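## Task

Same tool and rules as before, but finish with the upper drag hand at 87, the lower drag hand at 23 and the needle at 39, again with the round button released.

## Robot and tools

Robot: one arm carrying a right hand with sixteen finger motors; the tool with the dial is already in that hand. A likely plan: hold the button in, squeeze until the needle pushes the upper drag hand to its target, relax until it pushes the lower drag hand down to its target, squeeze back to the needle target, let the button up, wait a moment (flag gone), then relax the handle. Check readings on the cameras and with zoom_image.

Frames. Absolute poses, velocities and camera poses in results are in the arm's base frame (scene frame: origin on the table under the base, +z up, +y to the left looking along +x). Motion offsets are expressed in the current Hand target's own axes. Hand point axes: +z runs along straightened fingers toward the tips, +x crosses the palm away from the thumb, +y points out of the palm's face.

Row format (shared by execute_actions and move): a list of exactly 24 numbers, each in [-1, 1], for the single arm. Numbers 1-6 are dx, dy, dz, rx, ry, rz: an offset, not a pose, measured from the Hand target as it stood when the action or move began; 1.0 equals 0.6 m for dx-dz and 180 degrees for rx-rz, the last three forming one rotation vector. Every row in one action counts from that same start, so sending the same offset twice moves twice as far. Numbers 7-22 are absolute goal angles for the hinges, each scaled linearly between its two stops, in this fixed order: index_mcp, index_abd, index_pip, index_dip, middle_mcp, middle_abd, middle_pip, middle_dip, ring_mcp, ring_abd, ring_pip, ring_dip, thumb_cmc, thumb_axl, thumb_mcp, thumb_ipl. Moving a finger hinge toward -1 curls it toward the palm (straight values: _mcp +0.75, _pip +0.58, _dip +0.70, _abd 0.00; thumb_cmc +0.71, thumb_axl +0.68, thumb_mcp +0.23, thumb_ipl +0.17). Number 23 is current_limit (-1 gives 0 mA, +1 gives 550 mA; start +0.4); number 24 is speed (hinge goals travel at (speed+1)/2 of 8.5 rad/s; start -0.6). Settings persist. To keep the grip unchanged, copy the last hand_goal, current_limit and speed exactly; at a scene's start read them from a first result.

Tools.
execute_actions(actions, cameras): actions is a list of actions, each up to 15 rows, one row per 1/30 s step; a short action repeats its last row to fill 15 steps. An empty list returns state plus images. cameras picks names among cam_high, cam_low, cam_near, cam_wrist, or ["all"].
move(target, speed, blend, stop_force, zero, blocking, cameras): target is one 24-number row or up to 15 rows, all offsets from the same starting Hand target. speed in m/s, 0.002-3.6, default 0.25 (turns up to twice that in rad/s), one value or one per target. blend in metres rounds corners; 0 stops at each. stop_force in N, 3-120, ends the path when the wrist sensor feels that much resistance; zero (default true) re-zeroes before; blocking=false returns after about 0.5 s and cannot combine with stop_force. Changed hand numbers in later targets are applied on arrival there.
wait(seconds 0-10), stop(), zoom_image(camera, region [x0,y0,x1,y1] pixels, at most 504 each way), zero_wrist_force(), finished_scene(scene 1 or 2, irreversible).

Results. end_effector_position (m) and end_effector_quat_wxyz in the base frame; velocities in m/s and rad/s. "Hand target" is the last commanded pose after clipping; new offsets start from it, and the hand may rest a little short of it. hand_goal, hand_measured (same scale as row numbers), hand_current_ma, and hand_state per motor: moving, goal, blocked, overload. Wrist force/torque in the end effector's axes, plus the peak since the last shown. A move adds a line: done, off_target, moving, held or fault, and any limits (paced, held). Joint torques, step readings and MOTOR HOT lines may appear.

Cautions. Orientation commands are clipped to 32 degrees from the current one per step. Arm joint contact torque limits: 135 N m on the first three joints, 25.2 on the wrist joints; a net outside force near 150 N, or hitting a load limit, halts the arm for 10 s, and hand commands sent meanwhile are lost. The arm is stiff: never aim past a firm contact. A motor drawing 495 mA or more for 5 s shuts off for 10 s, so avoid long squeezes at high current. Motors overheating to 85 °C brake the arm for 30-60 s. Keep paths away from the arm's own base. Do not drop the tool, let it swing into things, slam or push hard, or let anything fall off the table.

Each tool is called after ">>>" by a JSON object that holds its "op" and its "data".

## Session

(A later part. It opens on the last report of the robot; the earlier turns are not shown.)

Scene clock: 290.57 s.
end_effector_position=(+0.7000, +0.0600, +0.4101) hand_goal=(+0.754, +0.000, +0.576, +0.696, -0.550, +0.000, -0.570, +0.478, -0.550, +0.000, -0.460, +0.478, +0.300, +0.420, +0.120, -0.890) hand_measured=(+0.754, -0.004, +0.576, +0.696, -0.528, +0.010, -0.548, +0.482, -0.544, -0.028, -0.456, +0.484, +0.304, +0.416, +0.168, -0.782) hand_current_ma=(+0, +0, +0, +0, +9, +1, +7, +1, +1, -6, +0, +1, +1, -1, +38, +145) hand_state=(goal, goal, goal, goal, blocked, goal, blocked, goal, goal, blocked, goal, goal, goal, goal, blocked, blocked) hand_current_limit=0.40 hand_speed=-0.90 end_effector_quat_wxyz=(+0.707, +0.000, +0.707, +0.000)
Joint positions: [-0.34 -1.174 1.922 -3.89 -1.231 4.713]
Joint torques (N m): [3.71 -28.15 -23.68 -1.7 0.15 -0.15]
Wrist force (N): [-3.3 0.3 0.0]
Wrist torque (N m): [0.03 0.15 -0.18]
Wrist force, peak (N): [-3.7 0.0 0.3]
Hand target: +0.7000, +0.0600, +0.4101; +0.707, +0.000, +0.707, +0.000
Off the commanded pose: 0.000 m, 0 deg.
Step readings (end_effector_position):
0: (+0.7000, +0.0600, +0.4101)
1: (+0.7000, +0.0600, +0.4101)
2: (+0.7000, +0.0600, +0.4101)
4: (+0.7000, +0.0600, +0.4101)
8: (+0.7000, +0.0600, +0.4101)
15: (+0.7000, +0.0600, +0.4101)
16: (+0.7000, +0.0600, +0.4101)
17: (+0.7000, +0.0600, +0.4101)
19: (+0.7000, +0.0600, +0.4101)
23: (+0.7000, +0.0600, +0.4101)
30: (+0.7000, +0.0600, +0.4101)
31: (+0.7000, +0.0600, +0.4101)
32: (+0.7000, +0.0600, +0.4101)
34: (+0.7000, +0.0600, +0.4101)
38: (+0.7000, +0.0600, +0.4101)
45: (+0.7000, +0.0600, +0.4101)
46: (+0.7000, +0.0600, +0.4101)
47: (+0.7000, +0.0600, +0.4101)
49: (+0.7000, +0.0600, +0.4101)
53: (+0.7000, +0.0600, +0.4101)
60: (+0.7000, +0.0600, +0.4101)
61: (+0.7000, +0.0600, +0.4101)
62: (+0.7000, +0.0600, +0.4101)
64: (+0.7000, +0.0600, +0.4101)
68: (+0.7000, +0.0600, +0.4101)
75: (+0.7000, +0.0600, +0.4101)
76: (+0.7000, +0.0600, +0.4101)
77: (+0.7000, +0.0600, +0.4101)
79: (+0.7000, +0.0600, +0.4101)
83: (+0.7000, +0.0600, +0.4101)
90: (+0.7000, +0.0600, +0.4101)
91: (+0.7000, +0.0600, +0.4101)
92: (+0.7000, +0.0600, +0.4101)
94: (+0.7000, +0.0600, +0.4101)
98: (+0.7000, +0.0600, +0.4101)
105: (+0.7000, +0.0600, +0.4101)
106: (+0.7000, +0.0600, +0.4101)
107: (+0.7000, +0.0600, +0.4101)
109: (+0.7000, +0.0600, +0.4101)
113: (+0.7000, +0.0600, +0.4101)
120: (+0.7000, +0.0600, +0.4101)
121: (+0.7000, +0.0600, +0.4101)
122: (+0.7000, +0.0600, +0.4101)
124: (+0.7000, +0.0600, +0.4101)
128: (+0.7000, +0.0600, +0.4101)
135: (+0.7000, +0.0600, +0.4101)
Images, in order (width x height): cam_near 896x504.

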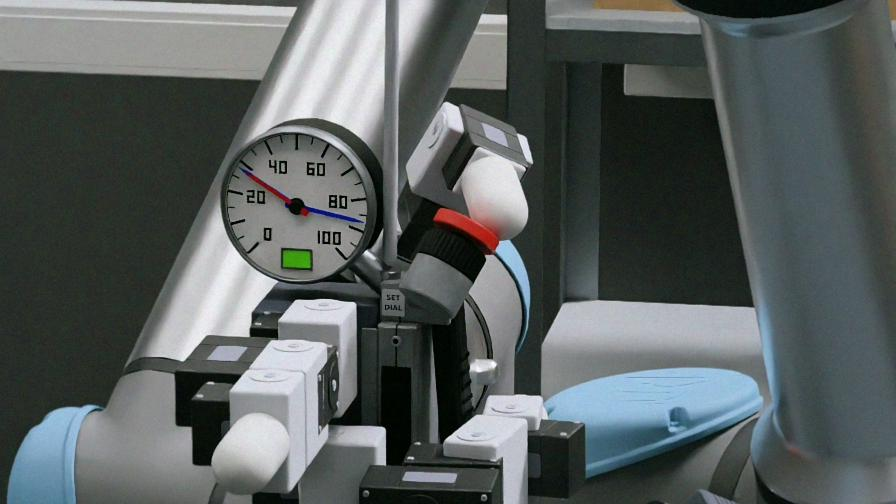

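>>> {"op": "execute_actions", "data": {"actions": [[[0,0,0,0,0,0,0.754,0,0.576,0.696,-0.505,0,-0.52,0.478,-0.505,0,-0.41,0.478,0.30,0.42,0.12,-0.89,0.4,-0.94]]], "cameras": ["cam_near"]}}

>>> {"op": "zoom_image", "data": {"camera": "cam_near", "region": [215, 120, 315, 220]}}

Scene clock: 298.87 s.
end_effector_position=(+0.7000, +0.0600, +0.4101) hand_goal=(+0.754, +0.000, +0.576, +0.696, -0.504, +0.000, -0.520, +0.478, -0.504, +0.000, -0.410, +0.478, +0.300, +0.420, +0.120, -0.890) hand_measured=(+0.754, -0.004, +0.576, +0.696, -0.488, +0.010, -0.506, +0.482, -0.496, -0.028, -0.404, +0.484, +0.304, +0.416, +0.168, -0.790) hand_current_ma=(+0, +0, +0, +0, +5, +1, +4, +1, +2, -6, +1, +1, +1, -1, +38, +128) hand_state=(goal, goal, goal, goal, goal, goal, goal, goal, goal, blocked, goal, goal, goal, goal, blocked, blocked) hand_current_limit=0.40 hand_speed=-0.94 end_effector_quat_wxyz=(+0.707, +0.000, +0.707, +0.000)
Joint positions: [-0.34 -1.174 1.922 -3.89 -1.231 4.713]
Joint torques (N m): [2.24 -27.98 -23.76 -1.62 0.06 -0.46]
Wrist force (N): [-3.3 -0.2 0.2]
Wrist torque (N m): [-0.05 0.17 -0.21]
Wrist force, peak (N): [-3.7 -0.2 0.2]
Hand target: +0.7000, +0.0600, +0.4101; +0.707, +0.000, +0.707, +0.000
Off the commanded pose: 0.000 m, 0 deg.
Step readings (end_effector_position):
0: (+0.7000, +0.0600, +0.4101)
1: (+0.7000, +0.0600, +0.4101)
2: (+0.7000, +0.0600, +0.4101)
4: (+0.7000, +0.0600, +0.4101)
8: (+0.7000, +0.0600, +0.4101)
15: (+0.7000, +0.0600, +0.4101)
Images, in order (width x height): cam_near 896x504.

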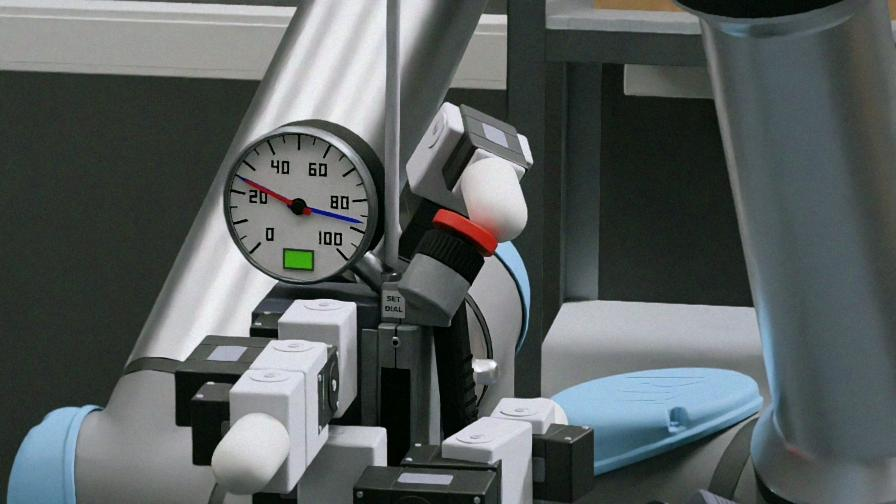

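Scaled by 5.040 from the camera's 896x504 image, which has a finer 1280x720 frame.

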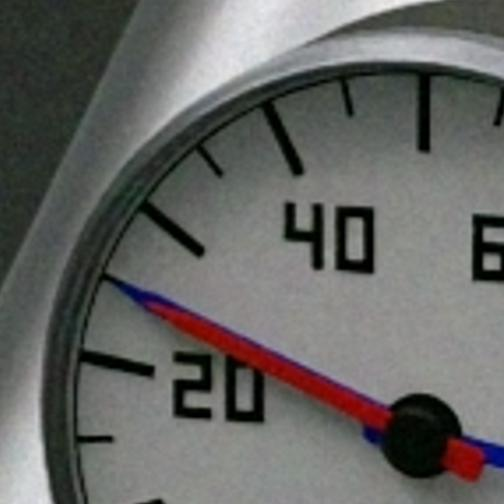

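>>> {"op": "execute_actions", "data": {"actions": [[[0,0,0,0,0,0,0.754,0,0.576,0.696,-0.478,0,-0.493,0.478,-0.478,0,-0.383,0.478,0.30,0.42,0.12,-0.89,0.4,-0.95]]], "cameras": ["cam_near"]}}

>>> {"op": "zoom_image", "data": {"camera": "cam_near", "region": [215, 120, 315, 220]}}

Scene clock: 304.63 s.
end_effector_position=(+0.7000, +0.0600, +0.4101) hand_goal=(+0.754, +0.000, +0.576, +0.696, -0.478, +0.000, -0.492, +0.478, -0.478, +0.000, -0.382, +0.478, +0.300, +0.420, +0.120, -0.890) hand_measured=(+0.754, -0.004, +0.576, +0.696, -0.482, +0.000, -0.496, +0.482, -0.482, -0.024, -0.388, +0.484, +0.302, +0.414, +0.168, -0.806) hand_current_ma=(+0, +0, +0, +0, -1, +0, -1, +1, -1, -5, -1, +1, +0, -1, +38, +100) hand_state=(goal, goal, goal, goal, goal, goal, goal, goal, goal, blocked, goal, goal, goal, goal, blocked, blocked) hand_current_limit=0.40 hand_speed=-0.95 end_effector_quat_wxyz=(+0.707, +0.000, +0.707, +0.000)
Joint positions: [-0.34 -1.174 1.922 -3.89 -1.231 4.713]
Joint torques (N m): [1.12 -27.59 -24.39 -1.81 -0.04 -0.39]
Wrist force (N): [-3.5 0.2 0.3]
Wrist torque (N m): [-0.01 0.18 -0.21]
Wrist force, peak (N): [-3.7 0.0 0.0]
Hand target: +0.7000, +0.0600, +0.4101; +0.707, +0.000, +0.707, +0.000
Off the commanded pose: 0.000 m, 0 deg.
Step readings (end_effector_position):
0: (+0.7000, +0.0600, +0.4101)
1: (+0.7000, +0.0600, +0.4101)
2: (+0.7000, +0.0600, +0.4101)
4: (+0.7000, +0.0600, +0.4101)
8: (+0.7000, +0.0600, +0.4101)
15: (+0.7000, +0.0600, +0.4101)
Images, in order (width x height): cam_near 896x504.

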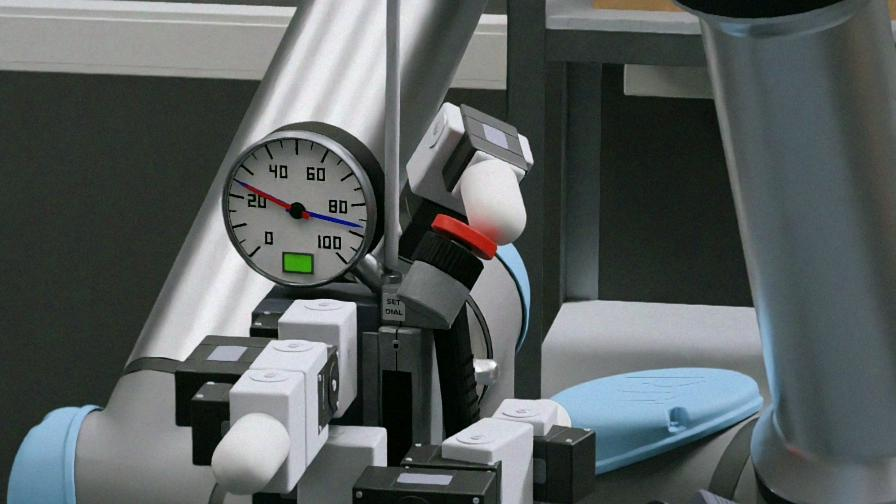

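Scaled by 5.040 from the camera's 896x504 image, which has a finer 1280x720 frame.

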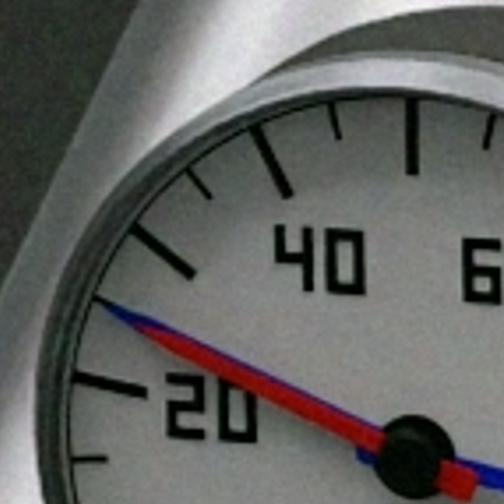

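>>> {"op": "execute_actions", "data": {"actions": [[[0,0,0,0,0,0,0.754,0,0.576,0.696,-0.49,0,-0.50,0.478,-0.49,0,-0.39,0.478,0.30,0.42,0.17,-0.62,0.4,-0.7]],[[0,0,0,0,0,0,0.754,0,0.576,0.696,-0.49,0,-0.50,0.478,-0.49,0,-0.39,0.478,0.30,0.42,0.17,-0.62,0.4,-0.7]],[[0,0,0,0,0,0,0.754,0,0.576,0.696,-0.49,0,-0.50,0.478,-0.49,0,-0.39,0.478,0.30,0.42,0.17,-0.62,0.4,-0.7]],[[0,0,0,0,0,0,0.754,0,0.576,0.696,-0.70,0,-0.72,0.478,-0.70,0,-0.62,0.478,0.30,0.42,0.17,-0.65,0.4,-0.85]],[[0,0,0,0,0,0,0.754,0,0.576,0.696,-0.70,0,-0.72,0.478,-0.70,0,-0.62,0.478,0.30,0.42,0.17,-0.65,0.4,-0.85]],[[0,0,0,0,0,0,0.754,0,0.576,0.696,-0.70,0,-0.72,0.478,-0.70,0,-0.62,0.478,0.30,0.42,0.12,-0.90,0.4,-0.85]],[[0,0,0,0,0,0,0.754,0,0.576,0.696,-0.70,0,-0.72,0.478,-0.70,0,-0.62,0.478,0.30,0.42,0.12,-0.90,0.4,-0.85]],[[0,0,0,0,0,0,0.754,0,0.576,0.696,-0.61,0,-0.64,0.478,-0.627,0,-0.565,0.478,0.30,0.42,0.12,-0.89,0.4,-0.94]],[[0,0,0,0,0,0,0.754,0,0.576,0.696,-0.61,0,-0.64,0.478,-0.627,0,-0.565,0.478,0.30,0.42,0.12,-0.89,0.4,-0.94]]], "cameras": ["cam_near"]}}

>>> {"op": "zoom_image", "data": {"camera": "cam_near", "region": [215, 120, 315, 220]}}

>>> {"op": "zoom_image", "data": {"camera": "cam_near", "region": [210, 110, 390, 290]}}

Scene clock: 330.67 s.
end_effector_position=(+0.7000, +0.0600, +0.4101) hand_goal=(+0.754, +0.000, +0.576, +0.696, -0.610, +0.000, -0.640, +0.478, -0.626, +0.000, -0.564, +0.478, +0.300, +0.420, +0.120, -0.890) hand_measured=(+0.754, -0.004, +0.576, +0.696, -0.584, +0.008, -0.618, +0.482, -0.618, -0.024, -0.554, +0.484, +0.302, +0.416, +0.166, -0.766) hand_current_ma=(+0, +0, +0, +0, +10, +1, +7, +1, +2, -5, +2, +1, +0, -1, +36, +179) hand_state=(goal, goal, goal, goal, blocked, goal, blocked, goal, goal, blocked, goal, goal, goal, goal, blocked, blocked) hand_current_limit=0.40 hand_speed=-0.94 end_effector_quat_wxyz=(+0.707, +0.000, +0.707, +0.000)
Joint positions: [-0.34 -1.174 1.922 -3.89 -1.231 4.713]
Joint torques (N m): [-0.78 -27.94 -23.03 -1.41 0.05 -0.36]
Wrist force (N): [-3.6 0.5 -0.1]
Wrist torque (N m): [0.07 0.19 -0.21]
Wrist force, peak (N): [-3.7 -0.2 0.1]
Hand target: +0.7000, +0.0600, +0.4101; +0.707, +0.000, +0.707, +0.000
Off the commanded pose: 0.000 m, 0 deg.
Step readings (end_effector_position):
0: (+0.7000, +0.0600, +0.4101)
1: (+0.7000, +0.0600, +0.4101)
2: (+0.7000, +0.0600, +0.4101)
4: (+0.7000, +0.0600, +0.4101)
8: (+0.7000, +0.0600, +0.4101)
15: (+0.7000, +0.0600, +0.4101)
16: (+0.7000, +0.0600, +0.4101)
17: (+0.7000, +0.0600, +0.4101)
19: (+0.7000, +0.0600, +0.4101)
23: (+0.7000, +0.0600, +0.4101)
30: (+0.7000, +0.0600, +0.4101)
31: (+0.7000, +0.0600, +0.4101)
32: (+0.7000, +0.0600, +0.4101)
34: (+0.7000, +0.0600, +0.4101)
38: (+0.7000, +0.0600, +0.4101)
45: (+0.7000, +0.0600, +0.4101)
46: (+0.7000, +0.0600, +0.4101)
47: (+0.7000, +0.0600, +0.4101)
49: (+0.7000, +0.0600, +0.4101)
53: (+0.7000, +0.0600, +0.4101)
60: (+0.7000, +0.0600, +0.4101)
61: (+0.7000, +0.0600, +0.4101)
62: (+0.7000, +0.0600, +0.4101)
64: (+0.7000, +0.0600, +0.4101)
68: (+0.7000, +0.0600, +0.4101)
75: (+0.7000, +0.0600, +0.4101)
76: (+0.7000, +0.0600, +0.4101)
77: (+0.7000, +0.0600, +0.4101)
79: (+0.7000, +0.0600, +0.4101)
83: (+0.7000, +0.0600, +0.4101)
90: (+0.7000, +0.0600, +0.4101)
91: (+0.7000, +0.0600, +0.4101)
92: (+0.7000, +0.0600, +0.4101)
94: (+0.7000, +0.0600, +0.4101)
98: (+0.7000, +0.0600, +0.4101)
105: (+0.7000, +0.0600, +0.4101)
106: (+0.7000, +0.0600, +0.4101)
107: (+0.7000, +0.0600, +0.4101)
109: (+0.7000, +0.0600, +0.4101)
113: (+0.7000, +0.0600, +0.4101)
120: (+0.7000, +0.0600, +0.4101)
121: (+0.7000, +0.0600, +0.4101)
122: (+0.7000, +0.0600, +0.4101)
124: (+0.7000, +0.0600, +0.4101)
128: (+0.7000, +0.0600, +0.4101)
135: (+0.7000, +0.0600, +0.4101)
Images, in order (width x height): cam_near 896x504.

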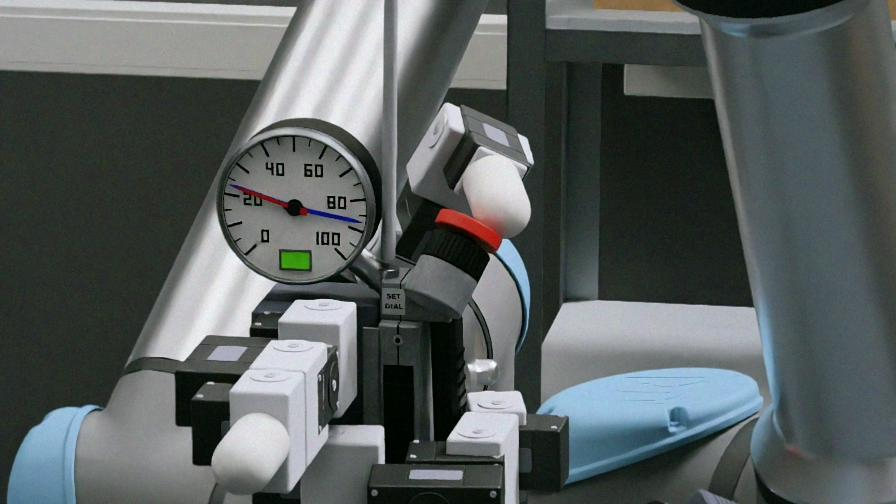

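Scaled by 5.040 from the camera's 896x504 image, which has a finer 1280x720 frame.

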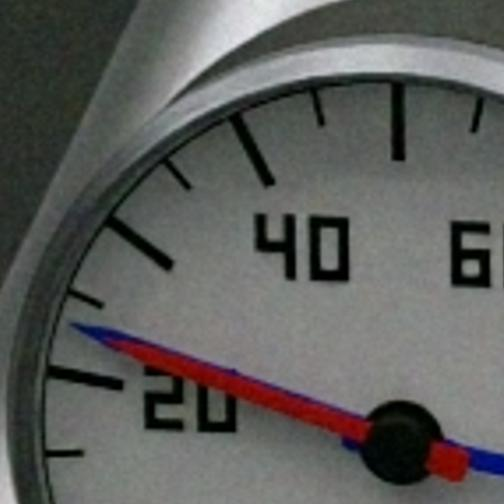

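Scaled by 2.800 from the camera's 896x504 image, which has a finer 1280x720 frame.

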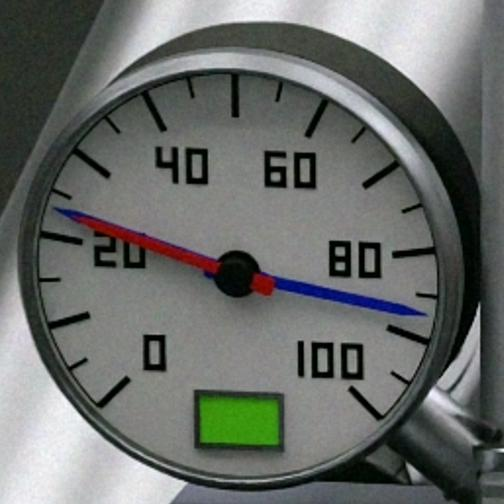

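>>> {"op": "execute_actions", "data": {"actions": [[[0,0,0,0,0,0,0.754,0,0.576,0.696,-0.61,0,-0.64,0.478,-0.627,0,-0.565,0.478,0.30,0.42,0.17,-0.62,0.4,-0.85]],[[0,0,0,0,0,0,0.754,0,0.576,0.696,-0.61,0,-0.64,0.478,-0.627,0,-0.565,0.478,0.30,0.42,0.17,-0.62,0.4,-0.85]],[[0,0,0,0,0,0,0.754,0,0.576,0.696,-0.61,0,-0.64,0.478,-0.627,0,-0.565,0.478,0.30,0.42,0.17,-0.62,0.4,-0.85]],[[0,0,0,0,0,0,0.754,0,0.576,0.696,-0.45,0,-0.46,0.478,-0.45,0,-0.35,0.478,0.30,0.42,0.17,-0.64,0.4,-0.85]],[[0,0,0,0,0,0,0.754,0,0.576,0.696,-0.45,0,-0.46,0.478,-0.45,0,-0.35,0.478,0.30,0.42,0.17,-0.64,0.4,-0.85]]], "cameras": ["cam_near"]}}

>>> {"op": "zoom_image", "data": {"camera": "cam_near", "region": [210, 90, 560, 490]}}

>>> {"op": "zoom_image", "data": {"camera": "cam_near", "region": [210, 110, 390, 290]}}

Scene clock: 362.00 s.
end_effector_position=(+0.7000, +0.0600, +0.4101) hand_goal=(+0.754, +0.000, +0.576, +0.696, -0.450, +0.000, -0.460, +0.478, -0.450, +0.000, -0.350, +0.478, +0.300, +0.420, +0.170, -0.640) hand_measured=(+0.754, -0.004, +0.576, +0.696, -0.452, +0.002, -0.464, +0.482, -0.454, -0.024, -0.356, +0.484, +0.296, +0.418, +0.170, -0.638) hand_current_ma=(+0, +0, +0, +0, +0, +0, -1, +1, +0, -5, -1, +1, +0, +0, +0, +0) hand_state=(goal, goal, goal, goal, goal, goal, goal, goal, goal, blocked, goal, goal, goal, goal, goal, goal) hand_current_limit=0.40 hand_speed=-0.85 end_effector_quat_wxyz=(+0.707, +0.000, +0.707, +0.000)
Joint positions: [-0.34 -1.174 1.922 -3.89 -1.231 4.713]
Joint torques (N m): [-0.6 -29.62 -23.09 -1.37 -0.09 -0.28]
Wrist force (N): [-2.8 0.0 0.1]
Wrist torque (N m): [-0.01 0.15 -0.17]
Wrist force, peak (N): [-3.8 0.2 -0.1]
Hand target: +0.7000, +0.0600, +0.4101; +0.707, +0.000, +0.707, +0.000
Off the commanded pose: 0.000 m, 0 deg.
Step readings (end_effector_position):
0: (+0.7000, +0.0600, +0.4101)
1: (+0.7000, +0.0600, +0.4101)
2: (+0.7000, +0.0600, +0.4101)
4: (+0.7000, +0.0600, +0.4101)
8: (+0.7000, +0.0600, +0.4101)
15: (+0.7000, +0.0600, +0.4101)
16: (+0.7000, +0.0600, +0.4101)
17: (+0.7000, +0.0600, +0.4101)
19: (+0.7000, +0.0600, +0.4101)
23: (+0.7000, +0.0600, +0.4101)
30: (+0.7000, +0.0600, +0.4101)
31: (+0.7000, +0.0600, +0.4101)
32: (+0.7000, +0.0600, +0.4101)
34: (+0.7000, +0.0600, +0.4101)
38: (+0.7000, +0.0600, +0.4101)
45: (+0.7000, +0.0600, +0.4101)
46: (+0.7000, +0.0600, +0.4101)
47: (+0.7000, +0.0600, +0.4101)
49: (+0.7000, +0.0600, +0.4101)
53: (+0.7000, +0.0600, +0.4101)
60: (+0.7000, +0.0600, +0.4101)
61: (+0.7000, +0.0600, +0.4101)
62: (+0.7000, +0.0600, +0.4101)
64: (+0.7000, +0.0600, +0.4101)
68: (+0.7000, +0.0600, +0.4101)
75: (+0.7000, +0.0600, +0.4101)
Images, in order (width x height): cam_near 896x504.

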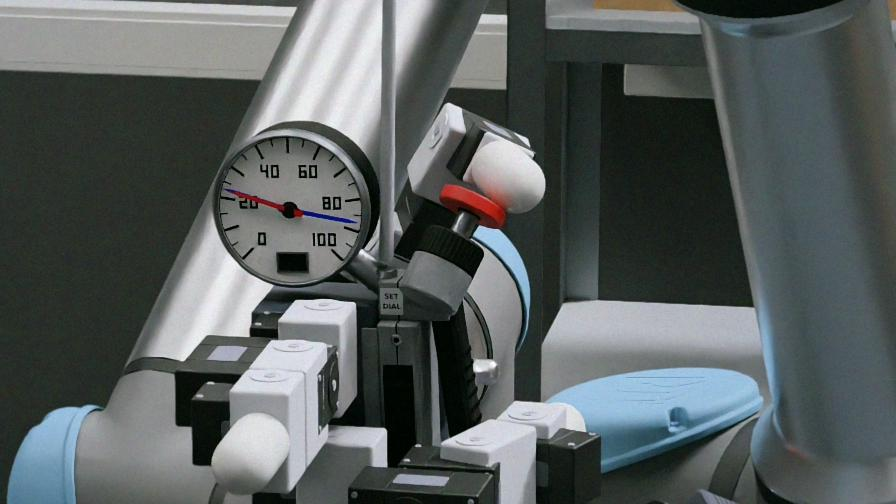

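Scaled by 1.260 from the camera's 896x504 image, which has a finer 1280x720 frame.

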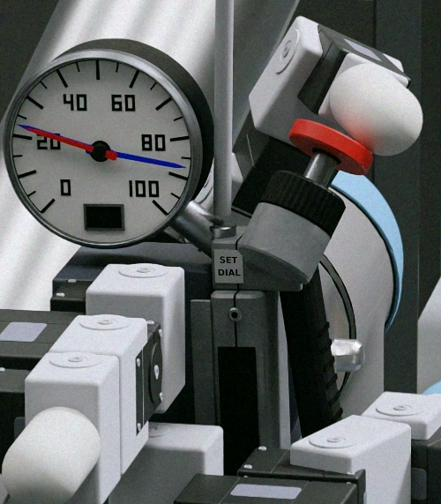

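Scaled by 2.800 from the camera's 896x504 image, which has a finer 1280x720 frame.

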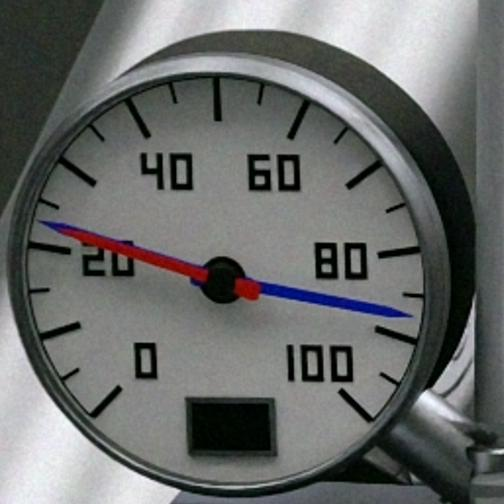

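>>> {"op": "execute_actions", "data": {"actions": [[[0,0,0,0,0,0,0.754,0,0.576,0.696,-0.46,0,-0.47,0.478,-0.46,0,-0.36,0.478,0.30,0.42,0.12,-0.90,0.4,-0.85]],[[0,0,0,0,0,0,0.754,0,0.576,0.696,-0.46,0,-0.47,0.478,-0.46,0,-0.36,0.478,0.30,0.42,0.12,-0.90,0.4,-0.85]],[[0,0,0,0,0,0,0.754,0,0.576,0.696,-0.72,0,-0.74,0.478,-0.72,0,-0.64,0.478,0.30,0.42,0.12,-0.90,0.4,-0.9]],[[0,0,0,0,0,0,0.754,0,0.576,0.696,-0.72,0,-0.74,0.478,-0.72,0,-0.64,0.478,0.30,0.42,0.12,-0.90,0.4,-0.9]],[[0,0,0,0,0,0,0.754,0,0.576,0.696,-0.70,0,-0.72,0.478,-0.70,0,-0.62,0.478,0.30,0.42,0.17,-0.62,0.4,-0.7]],[[0,0,0,0,0,0,0.754,0,0.576,0.696,-0.70,0,-0.72,0.478,-0.70,0,-0.62,0.478,0.30,0.42,0.17,-0.62,0.4,-0.7]],[[0,0,0,0,0,0,0.754,0,0.576,0.696,-0.70,0,-0.72,0.478,-0.70,0,-0.62,0.478,0.30,0.42,0.17,-0.62,0.4,-0.7]],[[0,0,0,0,0,0,0.754,0,0.576,0.696,-0.46,0,-0.47,0.478,-0.46,0,-0.36,0.478,0.30,0.42,0.17,-0.65,0.4,-0.85]],[[0,0,0,0,0,0,0.754,0,0.576,0.696,-0.46,0,-0.47,0.478,-0.46,0,-0.36,0.478,0.30,0.42,0.17,-0.65,0.4,-0.85]],[[0,0,0,0,0,0,0.754,0,0.576,0.696,-0.47,0,-0.48,0.478,-0.47,0,-0.37,0.478,0.30,0.42,0.12,-0.90,0.4,-0.85]],[[0,0,0,0,0,0,0.754,0,0.576,0.696,-0.47,0,-0.48,0.478,-0.47,0,-0.37,0.478,0.30,0.42,0.12,-0.90,0.4,-0.85]],[[0,0,0,0,0,0,0.754,0,0.576,0.696,-0.57,0,-0.59,0.478,-0.57,0,-0.48,0.478,0.30,0.42,0.12,-0.90,0.4,-0.93]]], "cameras": ["cam_near"]}}

>>> {"op": "zoom_image", "data": {"camera": "cam_near", "region": [210, 110, 390, 290]}}

Scene clock: 383.67 s.
end_effector_position=(+0.7000, +0.0600, +0.4101) hand_goal=(+0.754, +0.000, +0.576, +0.696, -0.570, +0.000, -0.590, +0.478, -0.570, +0.000, -0.480, +0.478, +0.300, +0.420, +0.120, -0.900) hand_measured=(+0.754, -0.004, +0.576, +0.696, -0.506, +0.004, -0.534, +0.482, -0.526, -0.024, -0.438, +0.484, +0.298, +0.414, +0.156, -0.798) hand_current_ma=(+0, +0, +0, +0, +44, +0, +33, +1, +25, -4, +21, +1, +0, -2, +24, +134) hand_state=(goal, goal, goal, goal, blocked, goal, blocked, goal, blocked, blocked, blocked, goal, goal, goal, blocked, blocked) hand_current_limit=0.40 hand_speed=-0.93 end_effector_quat_wxyz=(+0.707, +0.000, +0.707, +0.000)
Joint positions: [-0.34 -1.174 1.922 -3.89 -1.231 4.713]
Joint torques (N m): [-5.74 -29.05 -22.8 -0.7 -0.19 -0.57]
Wrist force (N): [-3.2 0.2 0.1]
Wrist torque (N m): [0.00 0.14 -0.18]
Wrist force, peak (N): [-3.7 0.4 -0.2]
Hand target: +0.7000, +0.0600, +0.4101; +0.707, +0.000, +0.707, +0.000
Off the commanded pose: 0.000 m, 0 deg.
Step readings (end_effector_position):
0: (+0.7000, +0.0600, +0.4101)
1: (+0.7000, +0.0600, +0.4101)
2: (+0.7000, +0.0600, +0.4101)
4: (+0.7000, +0.0600, +0.4101)
8: (+0.7000, +0.0600, +0.4101)
15: (+0.7000, +0.0600, +0.4101)
16: (+0.7000, +0.0600, +0.4101)
17: (+0.7000, +0.0600, +0.4101)
19: (+0.7000, +0.0600, +0.4101)
23: (+0.7000, +0.0600, +0.4101)
30: (+0.7000, +0.0600, +0.4101)
31: (+0.7000, +0.0600, +0.4101)
32: (+0.7000, +0.0600, +0.4101)
34: (+0.7000, +0.0600, +0.4101)
38: (+0.7000, +0.0600, +0.4101)
45: (+0.7000, +0.0600, +0.4101)
46: (+0.7000, +0.0600, +0.4101)
47: (+0.7000, +0.0600, +0.4101)
49: (+0.7000, +0.0600, +0.4101)
53: (+0.7000, +0.0600, +0.4101)
60: (+0.7000, +0.0600, +0.4101)
61: (+0.7000, +0.0600, +0.4101)
62: (+0.7000, +0.0600, +0.4101)
64: (+0.7000, +0.0600, +0.4101)
68: (+0.7000, +0.0600, +0.4101)
75: (+0.7000, +0.0600, +0.4101)
76: (+0.7000, +0.0600, +0.4101)
77: (+0.7000, +0.0600, +0.4101)
79: (+0.7000, +0.0600, +0.4101)
83: (+0.7000, +0.0600, +0.4101)
90: (+0.7000, +0.0600, +0.4101)
91: (+0.7000, +0.0600, +0.4101)
92: (+0.7000, +0.0600, +0.4101)
94: (+0.7000, +0.0600, +0.4101)
98: (+0.7000, +0.0600, +0.4101)
105: (+0.7000, +0.0600, +0.4101)
106: (+0.7000, +0.0600, +0.4101)
107: (+0.7000, +0.0600, +0.4101)
109: (+0.7000, +0.0600, +0.4101)
113: (+0.7000, +0.0600, +0.4101)
120: (+0.7000, +0.0600, +0.4101)
121: (+0.7000, +0.0600, +0.4101)
122: (+0.7000, +0.0600, +0.4101)
124: (+0.7000, +0.0600, +0.4101)
128: (+0.7000, +0.0600, +0.4101)
135: (+0.7000, +0.0600, +0.4101)
136: (+0.7000, +0.0600, +0.4101)
137: (+0.7000, +0.0600, +0.4101)
139: (+0.7000, +0.0600, +0.4101)
143: (+0.7000, +0.0600, +0.4101)
150: (+0.7000, +0.0600, +0.4101)
151: (+0.7000, +0.0600, +0.4101)
152: (+0.7000, +0.0600, +0.4101)
154: (+0.7000, +0.0600, +0.4101)
158: (+0.7000, +0.0600, +0.4101)
165: (+0.7000, +0.0600, +0.4101)
166: (+0.7000, +0.0600, +0.4101)
167: (+0.7000, +0.0600, +0.4101)
169: (+0.7000, +0.0600, +0.4101)
173: (+0.7000, +0.0600, +0.4101)
180: (+0.7000, +0.0600, +0.4101)
Images, in order (width x height): cam_near 896x504.

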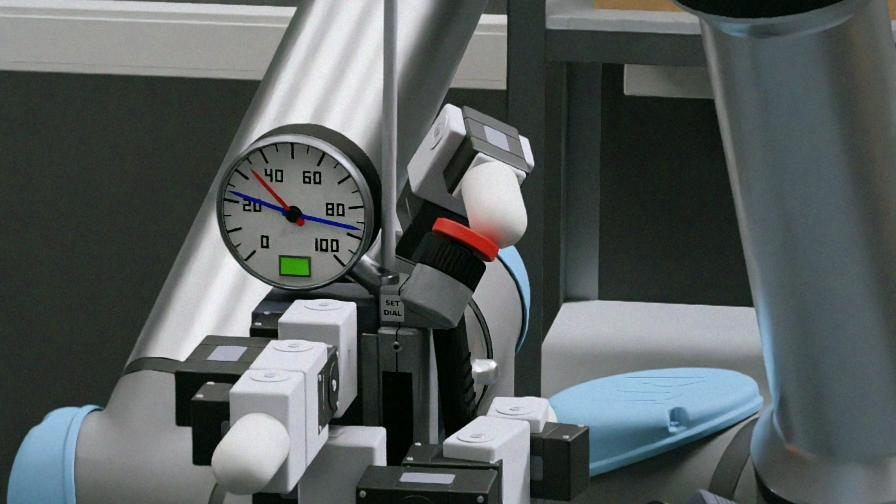

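Scaled by 2.800 from the camera's 896x504 image, which has a finer 1280x720 frame.

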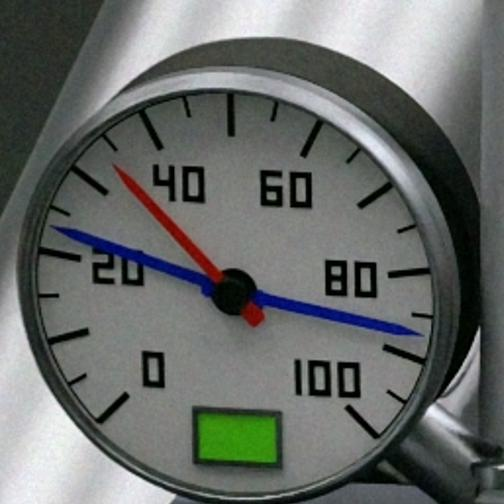

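>>> {"op": "execute_actions", "data": {"actions": [[[0,0,0,0,0,0,0.754,0,0.576,0.696,-0.62,0,-0.64,0.478,-0.62,0,-0.54,0.478,0.30,0.42,0.12,-0.90,0.4,-0.93]]], "cameras": ["cam_near"]}}

>>> {"op": "zoom_image", "data": {"camera": "cam_near", "region": [215, 125, 315, 225]}}

Scene clock: 390.13 s.
end_effector_position=(+0.7000, +0.0600, +0.4101) hand_goal=(+0.754, +0.000, +0.576, +0.696, -0.620, +0.000, -0.640, +0.478, -0.620, +0.000, -0.540, +0.478, +0.300, +0.420, +0.120, -0.900) hand_measured=(+0.754, -0.004, +0.576, +0.696, -0.536, +0.006, -0.580, +0.482, -0.560, -0.024, -0.496, +0.484, +0.298, +0.408, +0.162, -0.802) hand_current_ma=(+0, +0, +0, +0, +68, +0, +36, +1, +40, -4, +22, +1, +0, -4, +30, +125) hand_state=(goal, goal, goal, goal, blocked, goal, blocked, goal, blocked, blocked, blocked, goal, goal, goal, blocked, blocked) hand_current_limit=0.40 hand_speed=-0.93 end_effector_quat_wxyz=(+0.707, +0.000, +0.707, +0.000)
Joint positions: [-0.34 -1.174 1.922 -3.89 -1.231 4.713]
Joint torques (N m): [-6.18 -28.56 -23.24 -0.68 -0.53 -0.34]
Wrist force (N): [-3.0 0.1 0.1]
Wrist torque (N m): [-0.01 0.12 -0.17]
Wrist force, peak (N): [-3.7 0.1 -0.1]
Hand target: +0.7000, +0.0600, +0.4101; +0.707, +0.000, +0.707, +0.000
Off the commanded pose: 0.000 m, 0 deg.
Step readings (end_effector_position):
0: (+0.7000, +0.0600, +0.4101)
1: (+0.7000, +0.0600, +0.4101)
2: (+0.7000, +0.0600, +0.4101)
4: (+0.7000, +0.0600, +0.4101)
8: (+0.7000, +0.0600, +0.4101)
15: (+0.7000, +0.0600, +0.4101)
Images, in order (width x height): cam_near 896x504.

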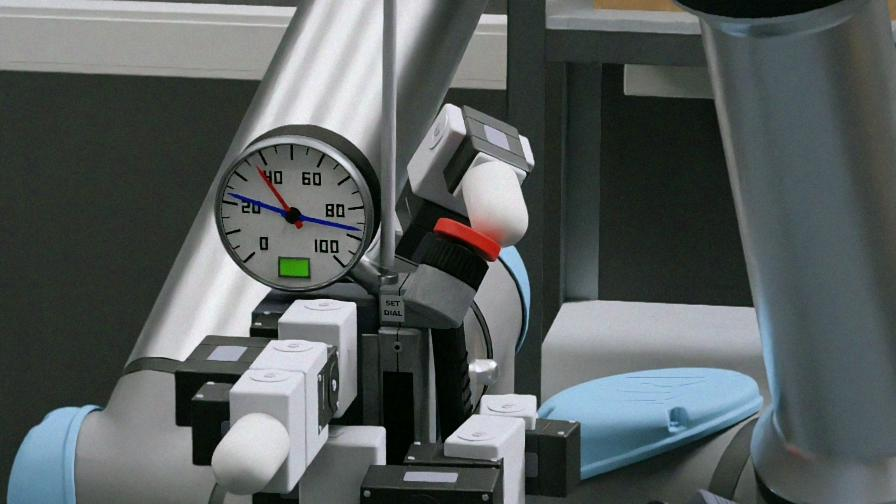

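Scaled by 5.040 from the camera's 896x504 image, which has a finer 1280x720 frame.

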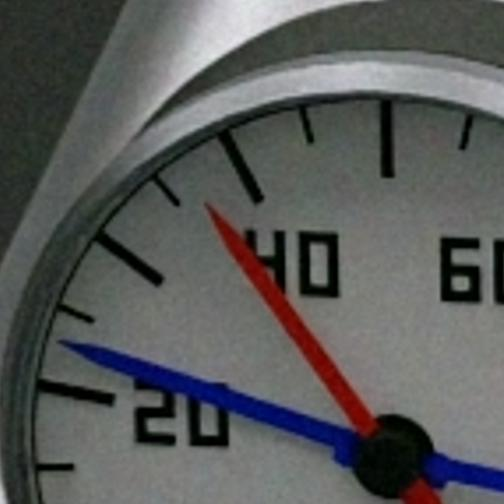

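>>> {"op": "execute_actions", "data": {"actions": [[[0,0,0,0,0,0,0.754,0,0.576,0.696,-0.641,0,-0.661,0.478,-0.641,0,-0.563,0.478,0.30,0.42,0.12,-0.90,0.4,-0.94]]], "cameras": ["cam_near"]}}

>>> {"op": "zoom_image", "data": {"camera": "cam_near", "region": [215, 125, 315, 225]}}

Scene clock: 397.77 s.
end_effector_position=(+0.7000, +0.0600, +0.4101) hand_goal=(+0.754, +0.000, +0.576, +0.696, -0.640, +0.000, -0.660, +0.478, -0.640, +0.000, -0.562, +0.478, +0.300, +0.420, +0.120, -0.900) hand_measured=(+0.754, -0.004, +0.576, +0.696, -0.542, +0.006, -0.598, +0.482, -0.568, -0.024, -0.520, +0.484, +0.298, +0.408, +0.162, -0.802) hand_current_ma=(+0, +0, +0, +0, +86, +0, +39, +1, +54, -4, +21, +1, +0, -4, +31, +125) hand_state=(goal, goal, goal, goal, blocked, goal, blocked, goal, blocked, blocked, blocked, goal, goal, goal, blocked, blocked) hand_current_limit=0.40 hand_speed=-0.94 end_effector_quat_wxyz=(+0.707, +0.000, +0.707, +0.000)
Joint positions: [-0.34 -1.174 1.922 -3.89 -1.231 4.713]
Joint torques (N m): [-6.71 -27.61 -22.49 -0.51 -0.32 -0.36]
Wrist force (N): [-3.2 0.0 -0.1]
Wrist torque (N m): [0.00 0.14 -0.18]
Wrist force, peak (N): [-3.6 0.3 0.1]
Hand target: +0.7000, +0.0600, +0.4101; +0.707, +0.000, +0.707, +0.000
Off the commanded pose: 0.000 m, 0 deg.
Step readings (end_effector_position):
0: (+0.7000, +0.0600, +0.4101)
1: (+0.7000, +0.0600, +0.4101)
2: (+0.7000, +0.0600, +0.4101)
4: (+0.7000, +0.0600, +0.4101)
8: (+0.7000, +0.0600, +0.4101)
15: (+0.7000, +0.0600, +0.4101)
Images, in order (width x height): cam_near 896x504.

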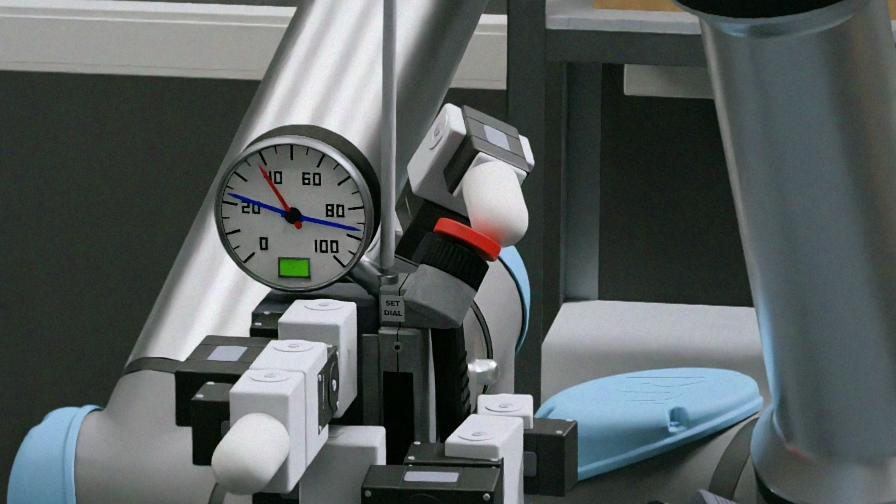

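Scaled by 5.040 from the camera's 896x504 image, which has a finer 1280x720 frame.

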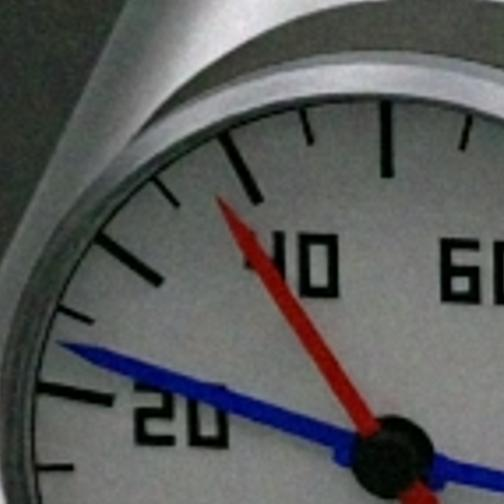

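>>> {"op": "execute_actions", "data": {"actions": [[[0,0,0,0,0,0,0.754,0,0.576,0.696,-0.656,0,-0.676,0.478,-0.656,0,-0.578,0.478,0.30,0.42,0.12,-0.90,0.4,-0.94]],[[0,0,0,0,0,0,0.754,0,0.576,0.696,-0.636,0,-0.656,0.478,-0.631,0,-0.563,0.478,0.30,0.42,0.12,-0.90,0.4,-0.94]]], "cameras": ["cam_near"]}}

>>> {"op": "zoom_image", "data": {"camera": "cam_near", "region": [215, 125, 315, 225]}}

Scene clock: 407.93 s.
end_effector_position=(+0.7000, +0.0600, +0.4101) hand_goal=(+0.754, +0.000, +0.576, +0.696, -0.636, +0.000, -0.656, +0.478, -0.630, +0.000, -0.562, +0.478, +0.300, +0.420, +0.120, -0.900) hand_measured=(+0.754, -0.004, +0.576, +0.696, -0.554, +0.008, -0.610, +0.482, -0.582, -0.024, -0.536, +0.484, +0.298, +0.408, +0.162, -0.802) hand_current_ma=(+0, +0, +0, +0, +65, +1, +23, +1, +27, -4, +10, +1, +0, -4, +31, +125) hand_state=(goal, goal, goal, goal, blocked, goal, blocked, goal, blocked, blocked, blocked, goal, goal, goal, blocked, blocked) hand_current_limit=0.40 hand_speed=-0.94 end_effector_quat_wxyz=(+0.707, +0.000, +0.707, +0.000)
Joint positions: [-0.34 -1.174 1.922 -3.89 -1.231 4.713]
Joint torques (N m): [-6.85 -28.1 -22.61 -0.51 -0.54 -0.17]
Wrist force (N): [-3.3 0.0 0.0]
Wrist torque (N m): [-0.01 0.15 -0.18]
Wrist force, peak (N): [-3.7 -0.1 0.2]
Hand target: +0.7000, +0.0600, +0.4101; +0.707, +0.000, +0.707, +0.000
Off the commanded pose: 0.000 m, 0 deg.
Step readings (end_effector_position):
0: (+0.7000, +0.0600, +0.4101)
1: (+0.7000, +0.0600, +0.4101)
2: (+0.7000, +0.0600, +0.4101)
4: (+0.7000, +0.0600, +0.4101)
8: (+0.7000, +0.0600, +0.4101)
15: (+0.7000, +0.0600, +0.4101)
16: (+0.7000, +0.0600, +0.4101)
17: (+0.7000, +0.0600, +0.4101)
19: (+0.7000, +0.0600, +0.4101)
23: (+0.7000, +0.0600, +0.4101)
30: (+0.7000, +0.0600, +0.4101)
Images, in order (width x height): cam_near 896x504.

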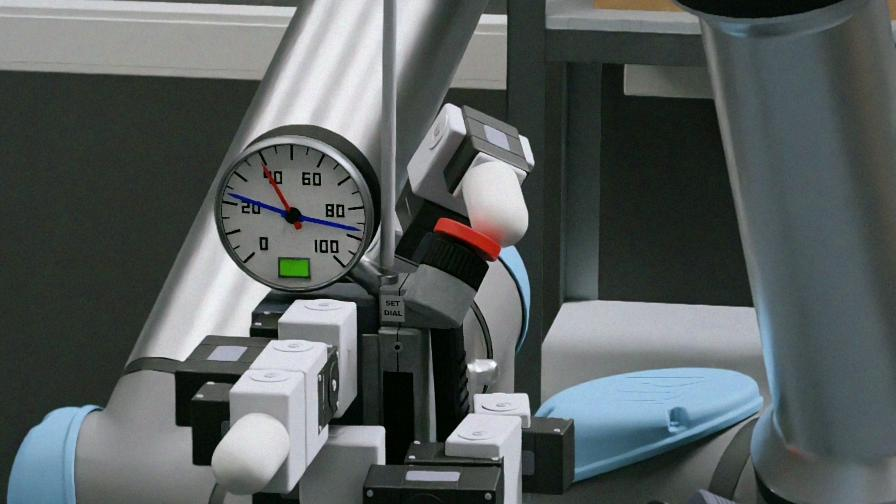

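Scaled by 5.040 from the camera's 896x504 image, which has a finer 1280x720 frame.

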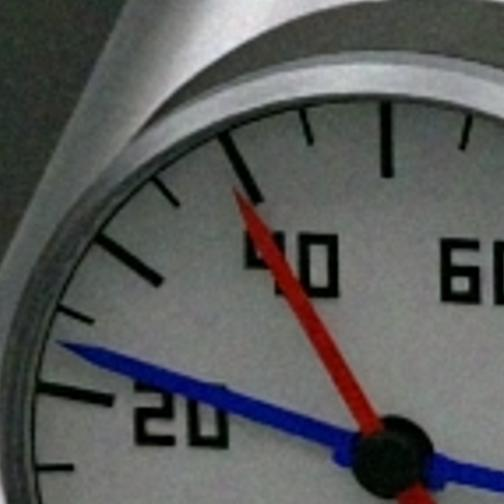

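>>> {"op": "execute_actions", "data": {"actions": [[[0,0,0,0,0,0,0.754,0,0.576,0.696,-0.636,0,-0.656,0.478,-0.631,0,-0.563,0.478,0.30,0.42,0.17,-0.62,0.4,-0.85]],[[0,0,0,0,0,0,0.754,0,0.576,0.696,-0.636,0,-0.656,0.478,-0.631,0,-0.563,0.478,0.30,0.42,0.17,-0.62,0.4,-0.85]],[[0,0,0,0,0,0,0.754,0,0.576,0.696,-0.636,0,-0.656,0.478,-0.631,0,-0.563,0.478,0.30,0.42,0.17,-0.62,0.4,-0.85]]], "cameras": ["cam_near"]}}

>>> {"op": "zoom_image", "data": {"camera": "cam_near", "region": [215, 125, 315, 225]}}

>>> {"op": "zoom_image", "data": {"camera": "cam_near", "region": [210, 110, 390, 290]}}

>>> {"op": "zoom_image", "data": {"camera": "cam_near", "region": [380, 90, 560, 290]}}

Scene clock: 421.20 s.
end_effector_position=(+0.7000, +0.0600, +0.4101) hand_goal=(+0.754, +0.000, +0.576, +0.696, -0.636, +0.000, -0.656, +0.478, -0.630, +0.000, -0.562, +0.478, +0.300, +0.420, +0.170, -0.620) hand_measured=(+0.754, -0.004, +0.576, +0.696, -0.554, +0.008, -0.610, +0.482, -0.582, -0.024, -0.536, +0.484, +0.296, +0.412, +0.170, -0.628) hand_current_ma=(+0, +0, +0, +0, +65, +1, +23, +1, +27, -4, +10, +1, +0, -2, +0, -3) hand_state=(goal, goal, goal, goal, blocked, goal, blocked, goal, blocked, blocked, blocked, goal, goal, goal, goal, goal) hand_current_limit=0.40 hand_speed=-0.85 end_effector_quat_wxyz=(+0.707, +0.000, +0.707, +0.000)
Joint positions: [-0.34 -1.174 1.922 -3.89 -1.231 4.713]
Joint torques (N m): [-7.95 -28.57 -22 -0.71 -0.58 -0.07]
Wrist force (N): [-3.4 0.0 0.4]
Wrist torque (N m): [-0.05 0.15 -0.21]
Wrist force, peak (N): [-3.8 0.1 0.0]
Hand target: +0.7000, +0.0600, +0.4101; +0.707, +0.000, +0.707, +0.000
Off the commanded pose: 0.000 m, 0 deg.
Step readings (end_effector_position):
0: (+0.7000, +0.0600, +0.4101)
1: (+0.7000, +0.0600, +0.4101)
2: (+0.7000, +0.0600, +0.4101)
4: (+0.7000, +0.0600, +0.4101)
8: (+0.7000, +0.0600, +0.4101)
15: (+0.7000, +0.0600, +0.4101)
16: (+0.7000, +0.0600, +0.4101)
17: (+0.7000, +0.0600, +0.4101)
19: (+0.7000, +0.0600, +0.4101)
23: (+0.7000, +0.0600, +0.4101)
30: (+0.7000, +0.0600, +0.4101)
31: (+0.7000, +0.0600, +0.4101)
32: (+0.7000, +0.0600, +0.4101)
34: (+0.7000, +0.0600, +0.4101)
38: (+0.7000, +0.0600, +0.4101)
45: (+0.7000, +0.0600, +0.4101)
Images, in order (width x height): cam_near 896x504.

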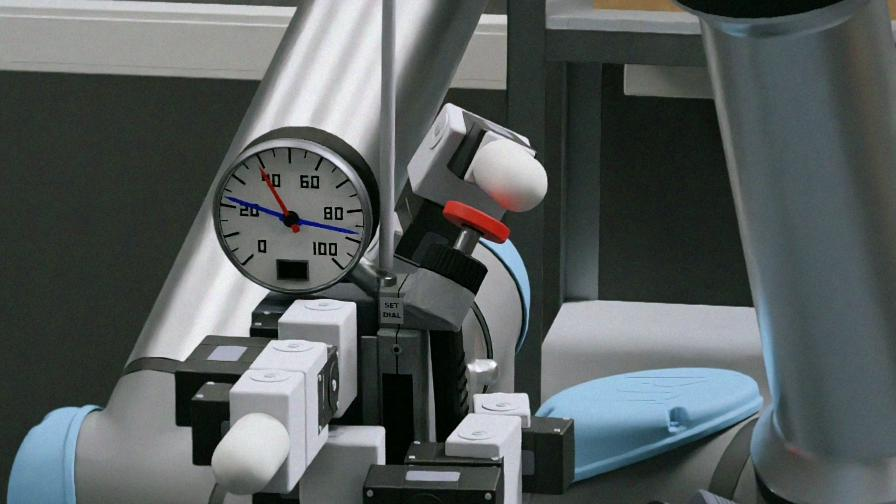

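Scaled by 5.040 from the camera's 896x504 image, which has a finer 1280x720 frame.

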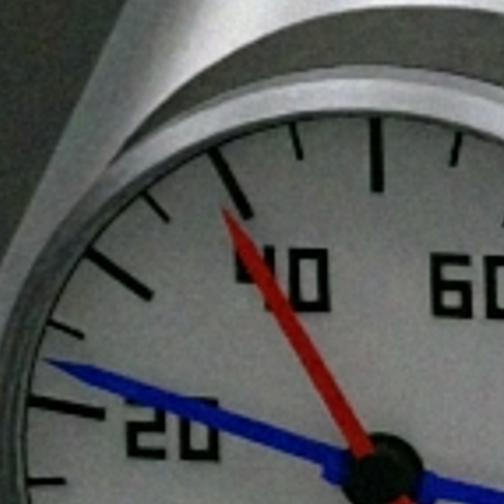

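Scaled by 2.800 from the camera's 896x504 image, which has a finer 1280x720 frame.

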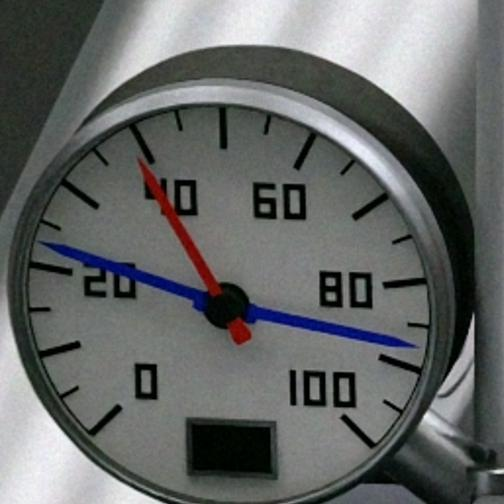

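Scaled by 2.520 from the camera's 896x504 image, which has a finer 1280x720 frame.

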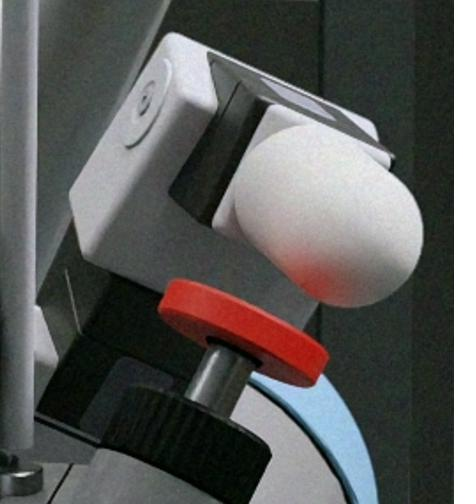

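>>> {"op": "finished_scene", "data": {"scene": 2}}

The scene is finished: the task was done.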